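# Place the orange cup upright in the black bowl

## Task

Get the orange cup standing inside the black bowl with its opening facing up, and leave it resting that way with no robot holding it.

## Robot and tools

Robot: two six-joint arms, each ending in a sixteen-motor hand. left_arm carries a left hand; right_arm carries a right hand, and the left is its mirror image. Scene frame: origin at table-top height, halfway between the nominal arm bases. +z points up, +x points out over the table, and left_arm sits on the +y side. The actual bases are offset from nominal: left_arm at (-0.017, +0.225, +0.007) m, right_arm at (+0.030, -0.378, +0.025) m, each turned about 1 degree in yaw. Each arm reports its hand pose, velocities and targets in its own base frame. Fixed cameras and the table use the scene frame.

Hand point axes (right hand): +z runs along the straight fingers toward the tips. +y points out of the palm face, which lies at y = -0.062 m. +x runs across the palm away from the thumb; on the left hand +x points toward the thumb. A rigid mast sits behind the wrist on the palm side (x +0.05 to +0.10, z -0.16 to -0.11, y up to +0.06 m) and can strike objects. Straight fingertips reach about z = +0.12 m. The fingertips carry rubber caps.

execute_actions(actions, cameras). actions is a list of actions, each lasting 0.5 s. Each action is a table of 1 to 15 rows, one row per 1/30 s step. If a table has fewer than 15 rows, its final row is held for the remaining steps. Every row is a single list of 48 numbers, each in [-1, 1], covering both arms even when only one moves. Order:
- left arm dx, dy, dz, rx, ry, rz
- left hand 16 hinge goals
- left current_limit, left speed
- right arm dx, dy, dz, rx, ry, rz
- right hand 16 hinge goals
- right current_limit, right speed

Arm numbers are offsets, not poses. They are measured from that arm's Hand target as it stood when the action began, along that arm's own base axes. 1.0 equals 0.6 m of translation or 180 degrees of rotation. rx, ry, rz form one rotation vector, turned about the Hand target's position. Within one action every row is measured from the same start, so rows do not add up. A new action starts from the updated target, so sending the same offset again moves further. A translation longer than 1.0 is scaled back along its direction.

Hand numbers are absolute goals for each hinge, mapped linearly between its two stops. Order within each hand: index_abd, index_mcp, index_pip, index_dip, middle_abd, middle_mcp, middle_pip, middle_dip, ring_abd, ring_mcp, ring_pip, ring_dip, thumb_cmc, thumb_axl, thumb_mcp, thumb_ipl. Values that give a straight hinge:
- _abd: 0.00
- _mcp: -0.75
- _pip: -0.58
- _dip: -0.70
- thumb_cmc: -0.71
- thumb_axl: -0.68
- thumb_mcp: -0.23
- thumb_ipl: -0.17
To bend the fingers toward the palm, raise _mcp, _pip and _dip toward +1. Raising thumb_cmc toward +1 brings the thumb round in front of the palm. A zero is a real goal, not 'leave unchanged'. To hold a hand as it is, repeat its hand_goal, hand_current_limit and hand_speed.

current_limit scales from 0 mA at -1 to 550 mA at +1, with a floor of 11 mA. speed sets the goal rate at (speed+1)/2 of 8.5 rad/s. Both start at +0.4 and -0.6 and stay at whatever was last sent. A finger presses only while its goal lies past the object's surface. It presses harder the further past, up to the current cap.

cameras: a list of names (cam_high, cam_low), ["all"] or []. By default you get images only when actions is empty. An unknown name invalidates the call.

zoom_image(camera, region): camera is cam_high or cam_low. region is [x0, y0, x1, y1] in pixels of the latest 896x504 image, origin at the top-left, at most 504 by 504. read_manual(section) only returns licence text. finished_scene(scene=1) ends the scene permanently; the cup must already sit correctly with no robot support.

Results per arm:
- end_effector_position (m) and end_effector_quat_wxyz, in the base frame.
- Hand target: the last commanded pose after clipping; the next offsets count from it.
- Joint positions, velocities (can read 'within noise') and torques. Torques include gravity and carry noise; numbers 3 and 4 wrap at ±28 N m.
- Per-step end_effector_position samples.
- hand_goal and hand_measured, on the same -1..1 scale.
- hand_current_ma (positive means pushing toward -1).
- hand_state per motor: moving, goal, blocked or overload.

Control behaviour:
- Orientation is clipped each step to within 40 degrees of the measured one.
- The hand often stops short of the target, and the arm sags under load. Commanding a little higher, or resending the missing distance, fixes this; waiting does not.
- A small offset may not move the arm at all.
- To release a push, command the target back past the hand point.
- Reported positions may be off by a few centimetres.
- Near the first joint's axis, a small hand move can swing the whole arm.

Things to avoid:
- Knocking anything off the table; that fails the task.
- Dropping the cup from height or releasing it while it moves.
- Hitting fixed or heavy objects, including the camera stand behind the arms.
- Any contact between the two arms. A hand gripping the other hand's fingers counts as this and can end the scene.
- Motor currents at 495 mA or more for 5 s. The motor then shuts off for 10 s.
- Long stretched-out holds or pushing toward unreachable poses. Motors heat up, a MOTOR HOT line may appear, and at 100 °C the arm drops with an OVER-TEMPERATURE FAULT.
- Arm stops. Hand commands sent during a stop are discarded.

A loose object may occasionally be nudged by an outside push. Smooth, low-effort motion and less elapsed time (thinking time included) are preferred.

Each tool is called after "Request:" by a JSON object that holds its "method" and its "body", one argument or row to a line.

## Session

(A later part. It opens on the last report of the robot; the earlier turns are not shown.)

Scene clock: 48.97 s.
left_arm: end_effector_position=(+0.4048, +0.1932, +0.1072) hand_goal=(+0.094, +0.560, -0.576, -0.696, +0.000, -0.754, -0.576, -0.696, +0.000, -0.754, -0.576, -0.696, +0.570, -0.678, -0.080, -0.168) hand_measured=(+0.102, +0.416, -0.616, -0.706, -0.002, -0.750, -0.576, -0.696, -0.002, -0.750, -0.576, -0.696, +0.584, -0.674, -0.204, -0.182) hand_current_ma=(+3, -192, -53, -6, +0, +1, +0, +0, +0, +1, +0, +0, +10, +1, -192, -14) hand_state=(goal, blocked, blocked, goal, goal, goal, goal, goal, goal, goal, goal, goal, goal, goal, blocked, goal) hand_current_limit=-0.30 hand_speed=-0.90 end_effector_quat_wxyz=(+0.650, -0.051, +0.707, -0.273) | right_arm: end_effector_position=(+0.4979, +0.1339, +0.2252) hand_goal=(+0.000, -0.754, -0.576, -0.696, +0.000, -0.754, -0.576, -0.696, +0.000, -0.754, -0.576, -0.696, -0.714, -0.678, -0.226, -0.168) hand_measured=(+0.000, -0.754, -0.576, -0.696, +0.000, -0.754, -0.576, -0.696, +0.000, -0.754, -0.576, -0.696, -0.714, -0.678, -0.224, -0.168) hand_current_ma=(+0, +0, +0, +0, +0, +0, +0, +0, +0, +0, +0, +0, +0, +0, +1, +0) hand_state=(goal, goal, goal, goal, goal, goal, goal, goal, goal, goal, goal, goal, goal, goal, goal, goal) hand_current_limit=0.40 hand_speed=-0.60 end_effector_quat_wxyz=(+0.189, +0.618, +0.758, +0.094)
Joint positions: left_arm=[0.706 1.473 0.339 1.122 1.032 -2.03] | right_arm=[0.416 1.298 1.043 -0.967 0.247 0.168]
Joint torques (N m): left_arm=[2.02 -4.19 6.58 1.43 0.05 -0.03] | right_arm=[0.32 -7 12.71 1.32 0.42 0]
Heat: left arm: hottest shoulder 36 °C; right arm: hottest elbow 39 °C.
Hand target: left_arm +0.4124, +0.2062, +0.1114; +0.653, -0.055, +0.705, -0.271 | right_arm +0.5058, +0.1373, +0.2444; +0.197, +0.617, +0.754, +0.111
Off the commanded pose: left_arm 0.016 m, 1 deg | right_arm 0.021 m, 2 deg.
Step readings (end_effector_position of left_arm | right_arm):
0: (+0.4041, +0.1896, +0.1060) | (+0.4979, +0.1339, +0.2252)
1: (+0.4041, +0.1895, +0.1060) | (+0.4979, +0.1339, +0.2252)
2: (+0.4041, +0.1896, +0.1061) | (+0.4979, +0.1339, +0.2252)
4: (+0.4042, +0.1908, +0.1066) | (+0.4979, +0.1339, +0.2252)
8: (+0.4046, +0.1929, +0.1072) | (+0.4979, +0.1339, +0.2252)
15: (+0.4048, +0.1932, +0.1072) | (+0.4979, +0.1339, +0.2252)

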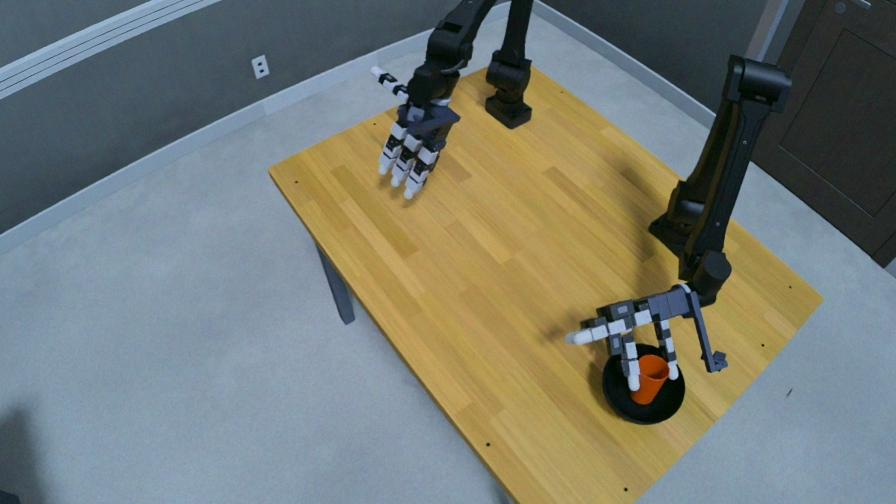

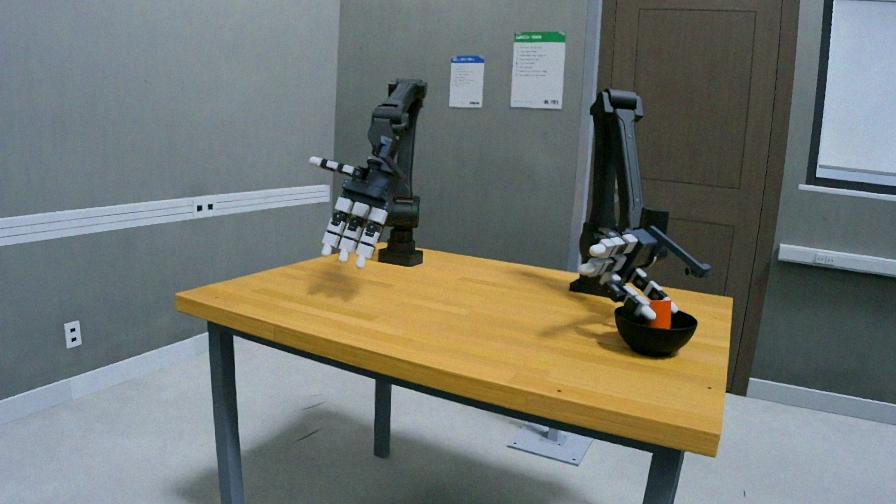

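Request:
{"method": "execute_actions", "body": {
  "actions": [
    [[-0.006,-0.004,-0.002,0,0,0,0.1,0.42,-0.6,-0.7,0,-0.754,-0.576,-0.696,0,-0.754,-0.576,-0.696,0.578,-0.678,-0.2,-0.175,-0.2,-0.9,0,0,0,0,0,0,0,-0.754,-0.576,-0.696,0,-0.754,-0.576,-0.696,0,-0.754,-0.576,-0.696,-0.714,-0.678,-0.226,-0.168,0.4,-0.6]],
    [[0,0,0,0,0,0,0.1,0.39,-0.58,-0.696,0,-0.754,-0.576,-0.696,0,-0.754,-0.576,-0.696,0.578,-0.678,-0.23,-0.168,0,-0.93,0,0,0,0,0,0,0,-0.754,-0.576,-0.696,0,-0.754,-0.576,-0.696,0,-0.754,-0.576,-0.696,-0.714,-0.678,-0.226,-0.168,0.4,-0.6]]
  ],
  "cameras": ["all"]
}}

Request:
{"method": "zoom_image", "body": {
  "camera": "cam_low",
  "region": [600, 270, 710, 370]
}}

Request:
{"method": "zoom_image", "body": {
  "camera": "cam_high",
  "region": [590, 330, 700, 440]
}}

Scene clock: 50.73 s.
left_arm: end_effector_position=(+0.4046, +0.1932, +0.1056) hand_goal=(+0.100, +0.390, -0.580, -0.696, +0.000, -0.754, -0.576, -0.696, +0.000, -0.754, -0.576, -0.696, +0.578, -0.678, -0.230, -0.168) hand_measured=(+0.098, +0.392, -0.582, -0.698, -0.002, -0.750, -0.576, -0.696, -0.002, -0.750, -0.576, -0.696, +0.572, -0.676, -0.228, -0.170) hand_current_ma=(+0, +0, -1, -1, +0, +1, +0, +0, +0, +1, +0, +0, -2, +1, +1, -1) hand_state=(goal, goal, goal, goal, goal, goal, goal, goal, goal, goal, goal, goal, goal, goal, goal, goal) hand_current_limit=0.00 hand_speed=-0.93 end_effector_quat_wxyz=(+0.649, -0.052, +0.708, -0.274) | right_arm: end_effector_position=(+0.4979, +0.1339, +0.2252) hand_goal=(+0.000, -0.754, -0.576, -0.696, +0.000, -0.754, -0.576, -0.696, +0.000, -0.754, -0.576, -0.696, -0.714, -0.678, -0.226, -0.168) hand_measured=(+0.000, -0.754, -0.576, -0.696, +0.000, -0.754, -0.576, -0.696, +0.000, -0.754, -0.576, -0.696, -0.714, -0.678, -0.224, -0.168) hand_current_ma=(+0, +0, +0, +0, +0, +0, +0, +0, +0, +0, +0, +0, +0, +0, +1, +0) hand_state=(goal, goal, goal, goal, goal, goal, goal, goal, goal, goal, goal, goal, goal, goal, goal, goal) hand_current_limit=0.40 hand_speed=-0.60 end_effector_quat_wxyz=(+0.189, +0.618, +0.758, +0.094)
Joint positions: left_arm=[0.707 1.477 0.339 1.122 1.034 -2.03] | right_arm=[0.416 1.298 1.043 -0.967 0.247 0.168]
Joint torques (N m): left_arm=[1.96 -4.78 5.78 1.77 0.03 -0.03] | right_arm=[0.26 -7.06 12.7 1.33 0.42 0]
Heat: left arm: hottest shoulder 36 °C; right arm: hottest elbow 39 °C.
Hand target: left_arm +0.4088, +0.2038, +0.1103; +0.653, -0.055, +0.705, -0.271 | right_arm +0.5058, +0.1373, +0.2444; +0.197, +0.617, +0.754, +0.111
Off the commanded pose: left_arm 0.012 m, 1 deg | right_arm 0.021 m, 2 deg.
Step readings (end_effector_position of left_arm | right_arm):
0: (+0.4048, +0.1932, +0.1072) | (+0.4979, +0.1339, +0.2252)
1: (+0.4048, +0.1933, +0.1072) | (+0.4979, +0.1339, +0.2252)
2: (+0.4048, +0.1933, +0.1072) | (+0.4979, +0.1339, +0.2252)
4: (+0.4047, +0.1934, +0.1072) | (+0.4979, +0.1339, +0.2252)
8: (+0.4046, +0.1934, +0.1072) | (+0.4979, +0.1339, +0.2252)
15: (+0.4046, +0.1933, +0.1067) | (+0.4979, +0.1339, +0.2252)
16: (+0.4046, +0.1933, +0.1067) | (+0.4979, +0.1339, +0.2252)
17: (+0.4046, +0.1933, +0.1067) | (+0.4979, +0.1339, +0.2252)
19: (+0.4046, +0.1933, +0.1066) | (+0.4979, +0.1339, +0.2252)
23: (+0.4046, +0.1933, +0.1058) | (+0.4979, +0.1339, +0.2252)
30: (+0.4046, +0.1932, +0.1056) | (+0.4979, +0.1339, +0.2252)

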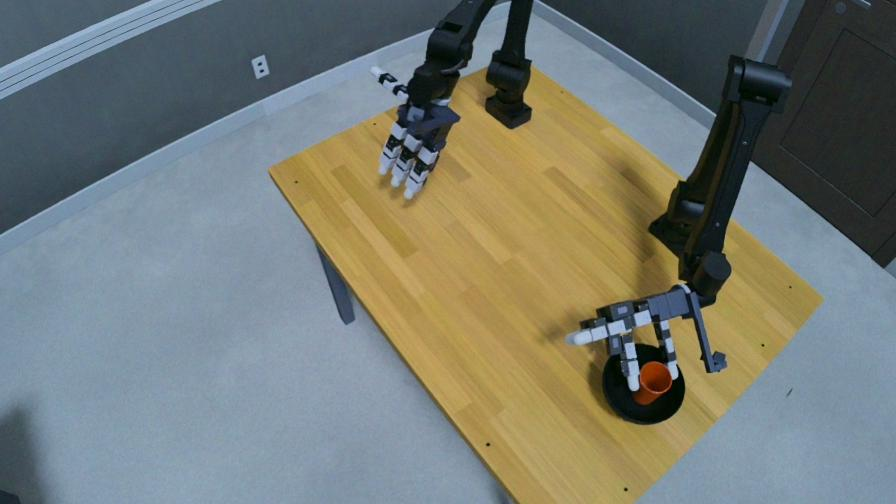

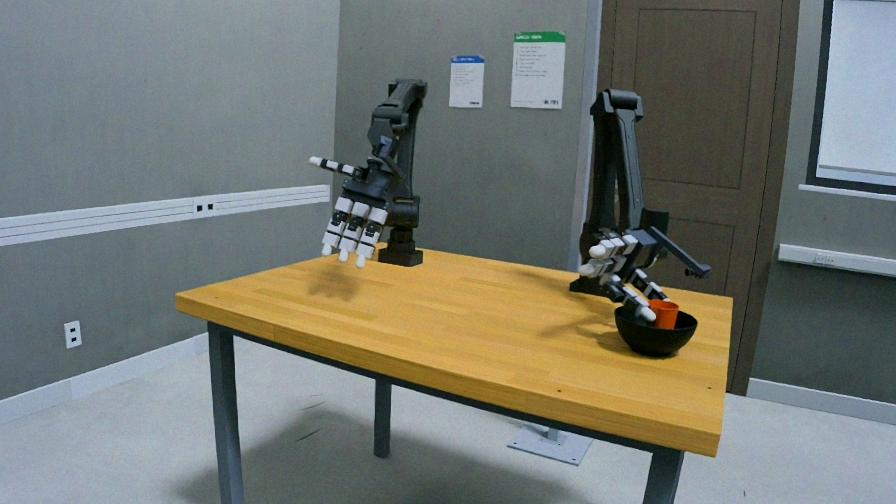

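Scaled by 4.582 from the camera's 896x504 image, which has a finer 1280x720 frame.

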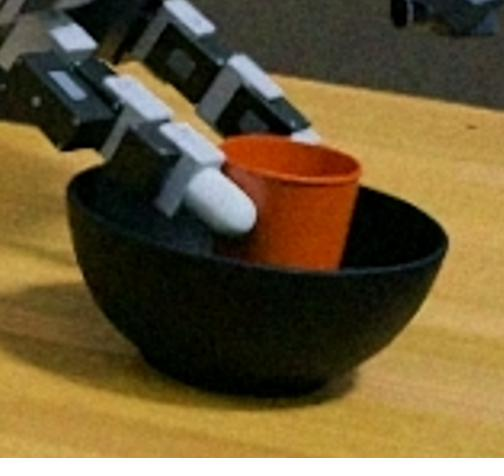

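Scaled by 4.582 from the camera's 896x504 image, which has a finer 1280x720 frame.

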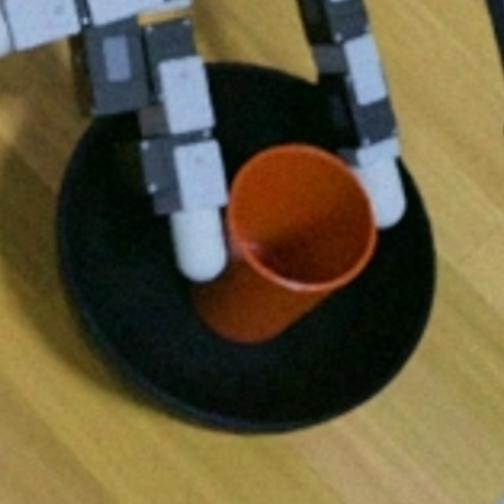

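Request:
{"method": "execute_actions", "body": {
  "actions": [
    [[0,0,0,0,0,0,0.1,0.33,-0.58,-0.696,0,-0.754,-0.576,-0.696,0,-0.754,-0.576,-0.696,0.578,-0.678,-0.29,-0.168,0.2,-0.93,0,0,0,0,0,0,0,-0.754,-0.576,-0.696,0,-0.754,-0.576,-0.696,0,-0.754,-0.576,-0.696,-0.714,-0.678,-0.226,-0.168,0.4,-0.6]]
  ],
  "cameras": ["all"]
}}

Request:
{"method": "zoom_image", "body": {
  "camera": "cam_low",
  "region": [600, 270, 710, 370]
}}

Request:
{"method": "zoom_image", "body": {
  "camera": "cam_high",
  "region": [590, 330, 700, 440]
}}

Scene clock: 52.13 s.
left_arm: end_effector_position=(+0.4046, +0.1931, +0.1056) hand_goal=(+0.100, +0.330, -0.580, -0.696, +0.000, -0.754, -0.576, -0.696, +0.000, -0.754, -0.576, -0.696, +0.578, -0.678, -0.290, -0.168) hand_measured=(+0.098, +0.334, -0.582, -0.698, -0.002, -0.750, -0.576, -0.696, -0.002, -0.750, -0.576, -0.696, +0.572, -0.676, -0.280, -0.168) hand_current_ma=(+0, +2, -1, -1, +0, +1, +0, +0, +0, +1, +0, +0, -2, +1, +9, +0) hand_state=(goal, goal, goal, goal, goal, goal, goal, goal, goal, goal, goal, goal, goal, goal, goal, goal) hand_current_limit=0.20 hand_speed=-0.93 end_effector_quat_wxyz=(+0.649, -0.052, +0.708, -0.274) | right_arm: end_effector_position=(+0.4979, +0.1339, +0.2252) hand_goal=(+0.000, -0.754, -0.576, -0.696, +0.000, -0.754, -0.576, -0.696, +0.000, -0.754, -0.576, -0.696, -0.714, -0.678, -0.226, -0.168) hand_measured=(+0.000, -0.754, -0.576, -0.696, +0.000, -0.754, -0.576, -0.696, +0.000, -0.754, -0.576, -0.696, -0.714, -0.678, -0.224, -0.168) hand_current_ma=(+0, +0, +0, +0, +0, +0, +0, +0, +0, +0, +0, +0, +0, +0, +1, +0) hand_state=(goal, goal, goal, goal, goal, goal, goal, goal, goal, goal, goal, goal, goal, goal, goal, goal) hand_current_limit=0.40 hand_speed=-0.60 end_effector_quat_wxyz=(+0.189, +0.618, +0.758, +0.094)
Joint positions: left_arm=[0.707 1.477 0.339 1.122 1.034 -2.03] | right_arm=[0.416 1.298 1.043 -0.967 0.247 0.168]
Joint torques (N m): left_arm=[2.14 -4.72 5.78 1.8 0.01 -0.02] | right_arm=[0.32 -7.12 12.72 1.32 0.41 0]
Heat: left arm: hottest shoulder 36 °C; right arm: hottest elbow 39 °C.
Hand target: left_arm +0.4088, +0.2038, +0.1103; +0.653, -0.055, +0.705, -0.271 | right_arm +0.5058, +0.1373, +0.2444; +0.197, +0.617, +0.754, +0.111
Off the commanded pose: left_arm 0.012 m, 1 deg | right_arm 0.021 m, 2 deg.
Step readings (end_effector_position of left_arm | right_arm):
0: (+0.4046, +0.1932, +0.1056) | (+0.4979, +0.1339, +0.2252)
1: (+0.4046, +0.1932, +0.1056) | (+0.4979, +0.1339, +0.2252)
2: (+0.4046, +0.1932, +0.1056) | (+0.4979, +0.1339, +0.2252)
4: (+0.4046, +0.1932, +0.1056) | (+0.4979, +0.1339, +0.2252)
8: (+0.4046, +0.1932, +0.1056) | (+0.4979, +0.1339, +0.2252)
15: (+0.4046, +0.1931, +0.1056) | (+0.4979, +0.1339, +0.2252)

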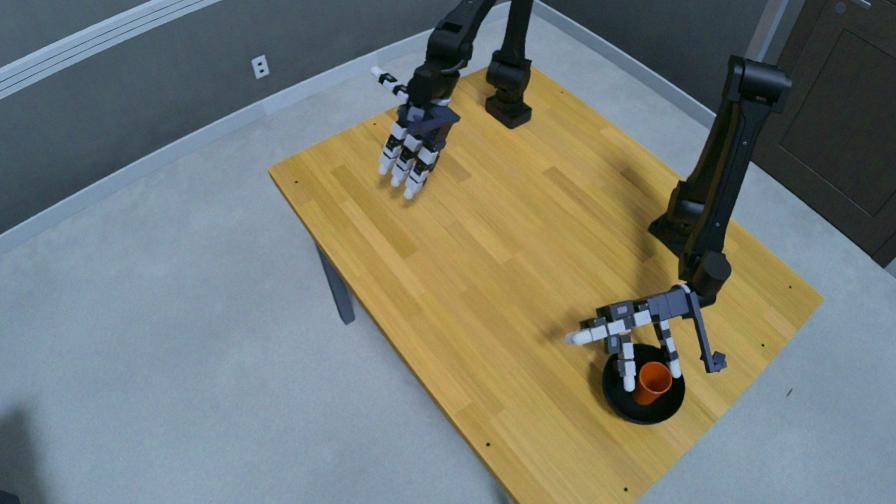

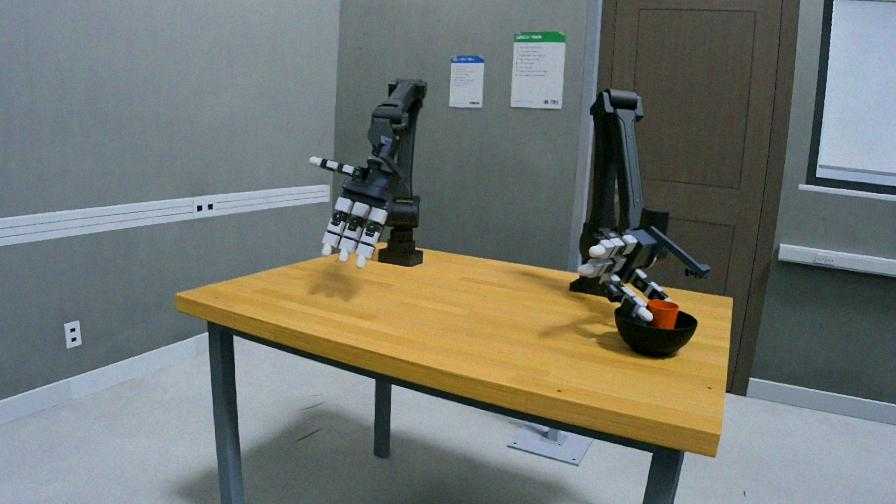

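Scaled by 4.582 from the camera's 896x504 image, which has a finer 1280x720 frame.

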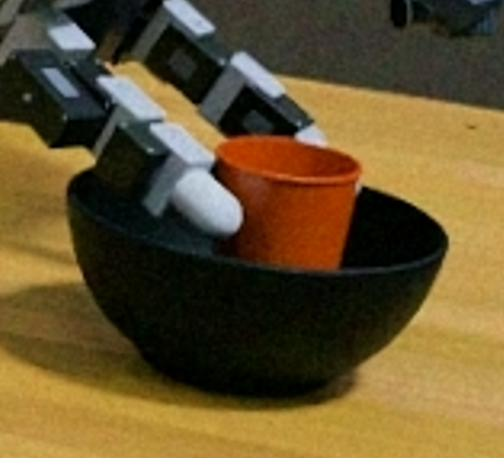

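Scaled by 4.582 from the camera's 896x504 image, which has a finer 1280x720 frame.

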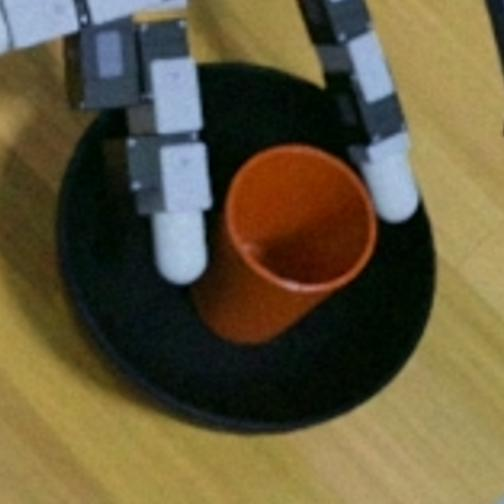

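Request:
{"method": "execute_actions", "body": {
  "actions": [
    [[-0.02,-0.05,0.025,0,0,0,0.1,0.31,-0.58,-0.696,0,-0.754,-0.576,-0.696,0,-0.754,-0.576,-0.696,0.578,-0.678,-0.31,-0.168,0.2,-0.93,0,0,0,0,0,0,0,-0.754,-0.576,-0.696,0,-0.754,-0.576,-0.696,0,-0.754,-0.576,-0.696,-0.714,-0.678,-0.226,-0.168,0.4,-0.6]],
    [[-0.02,-0.045,0.035,0,0,0,0.1,0.31,-0.58,-0.696,0,-0.754,-0.576,-0.696,0,-0.754,-0.576,-0.696,0.578,-0.678,-0.31,-0.168,0.2,-0.93,0,0,0,0,0,0,0,-0.754,-0.576,-0.696,0,-0.754,-0.576,-0.696,0,-0.754,-0.576,-0.696,-0.714,-0.678,-0.226,-0.168,0.4,-0.6]]
  ],
  "cameras": ["all"]
}}

Request:
{"method": "zoom_image", "body": {
  "camera": "cam_low",
  "region": [600, 270, 710, 370]
}}

Request:
{"method": "zoom_image", "body": {
  "camera": "cam_high",
  "region": [590, 330, 700, 440]
}}

Scene clock: 54.20 s.
left_arm: end_effector_position=(+0.3845, +0.1528, +0.1454) hand_goal=(+0.100, +0.310, -0.580, -0.696, +0.000, -0.754, -0.576, -0.696, +0.000, -0.754, -0.576, -0.696, +0.578, -0.678, -0.310, -0.168) hand_measured=(+0.098, +0.314, -0.582, -0.698, -0.002, -0.748, -0.576, -0.696, -0.002, -0.748, -0.576, -0.696, +0.568, -0.676, -0.308, -0.166) hand_current_ma=(+0, +1, -1, -1, +0, +2, +0, +0, +0, +2, +0, +0, -6, +1, +1, +1) hand_state=(goal, goal, goal, goal, goal, goal, goal, goal, goal, goal, goal, goal, goal, goal, goal, goal) hand_current_limit=0.20 hand_speed=-0.93 end_effector_quat_wxyz=(+0.654, -0.060, +0.705, -0.268) | right_arm: end_effector_position=(+0.4979, +0.1339, +0.2252) hand_goal=(+0.000, -0.754, -0.576, -0.696, +0.000, -0.754, -0.576, -0.696, +0.000, -0.754, -0.576, -0.696, -0.714, -0.678, -0.226, -0.168) hand_measured=(+0.000, -0.754, -0.576, -0.696, +0.000, -0.754, -0.576, -0.696, +0.000, -0.754, -0.576, -0.696, -0.714, -0.678, -0.224, -0.168) hand_current_ma=(+0, +0, +0, +0, +0, +0, +0, +0, +0, +0, +0, +0, +0, +0, +1, +0) hand_state=(goal, goal, goal, goal, goal, goal, goal, goal, goal, goal, goal, goal, goal, goal, goal, goal) hand_current_limit=0.40 hand_speed=-0.60 end_effector_quat_wxyz=(+0.189, +0.618, +0.758, +0.094)
Joint positions: left_arm=[0.622 1.166 0.261 0.904 0.927 -2.044] | right_arm=[0.416 1.298 1.043 -0.967 0.247 0.168]
Joint torques (N m): left_arm=[-0.21 -3.49 5.2 1.76 -0.14 0.09] | right_arm=[0.26 -7.12 12.71 1.32 0.42 0]
Heat: left arm: hottest shoulder 36 °C; right arm: hottest elbow 39 °C.
Hand target: left_arm +0.3848, +0.1468, +0.1463; +0.653, -0.055, +0.705, -0.271 | right_arm +0.5058, +0.1373, +0.2444; +0.197, +0.617, +0.754, +0.111
Off the commanded pose: left_arm 0.006 m, 1 deg | right_arm 0.021 m, 2 deg.
Step readings (end_effector_position of left_arm | right_arm):
0: (+0.4046, +0.1931, +0.1056) | (+0.4979, +0.1339, +0.2252)
1: (+0.4046, +0.1932, +0.1056) | (+0.4979, +0.1339, +0.2252)
2: (+0.4044, +0.1940, +0.1057) | (+0.4979, +0.1339, +0.2252)
4: (+0.4033, +0.1947, +0.1090) | (+0.4979, +0.1339, +0.2252)
8: (+0.3990, +0.1872, +0.1227) | (+0.4979, +0.1339, +0.2252)
15: (+0.3975, +0.1813, +0.1269) | (+0.4979, +0.1339, +0.2252)
16: (+0.3973, +0.1811, +0.1261) | (+0.4979, +0.1339, +0.2252)
17: (+0.3965, +0.1802, +0.1253) | (+0.4979, +0.1339, +0.2252)
19: (+0.3924, +0.1751, +0.1271) | (+0.4979, +0.1339, +0.2252)
23: (+0.3871, +0.1590, +0.1421) | (+0.4979, +0.1339, +0.2252)
30: (+0.3853, +0.1536, +0.1488) | (+0.4979, +0.1339, +0.2252)

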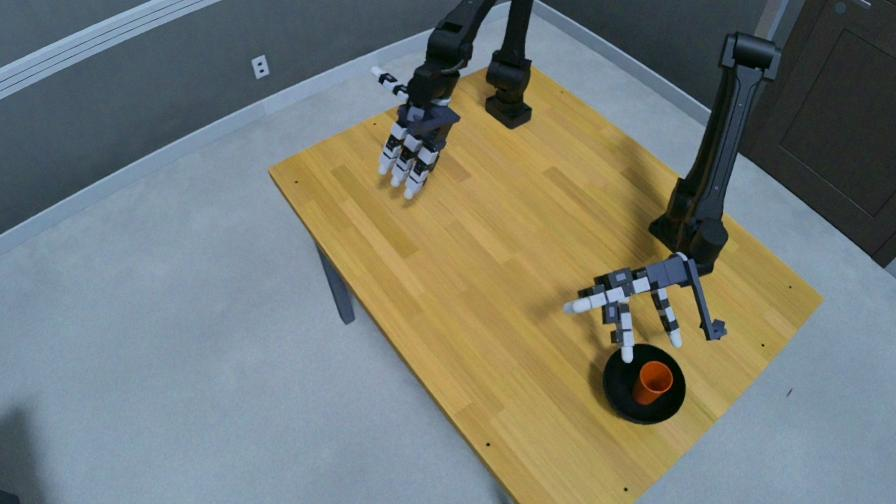

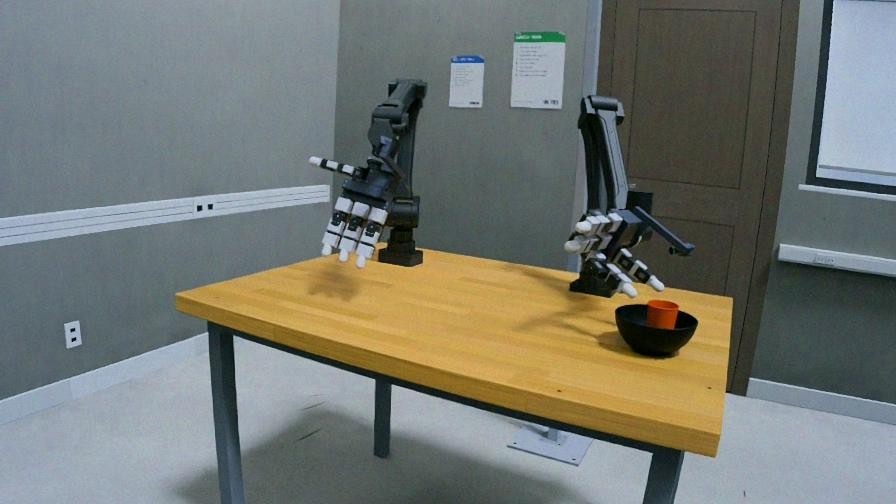

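Scaled by 4.582 from the camera's 896x504 image, which has a finer 1280x720 frame.

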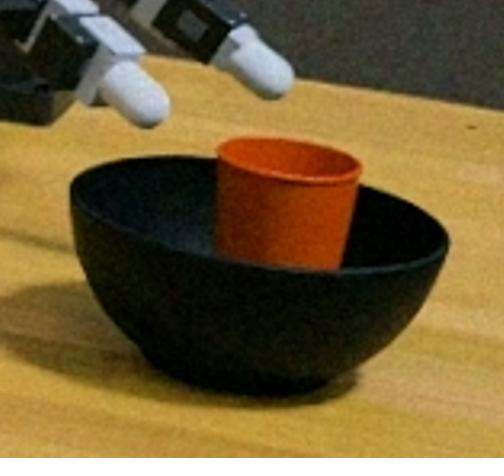

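Scaled by 4.582 from the camera's 896x504 image, which has a finer 1280x720 frame.

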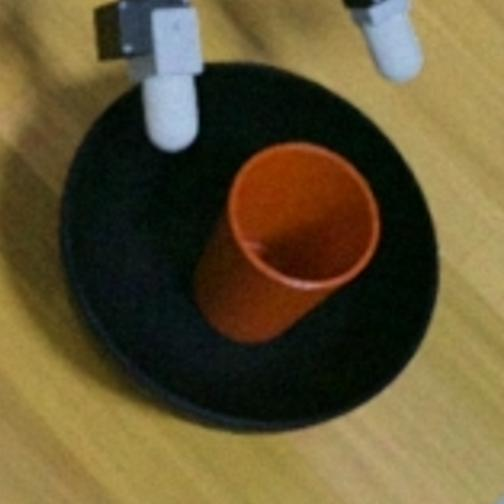

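Request:
{"method": "finished_scene", "body": {

}}

The scene is finished: the task was done.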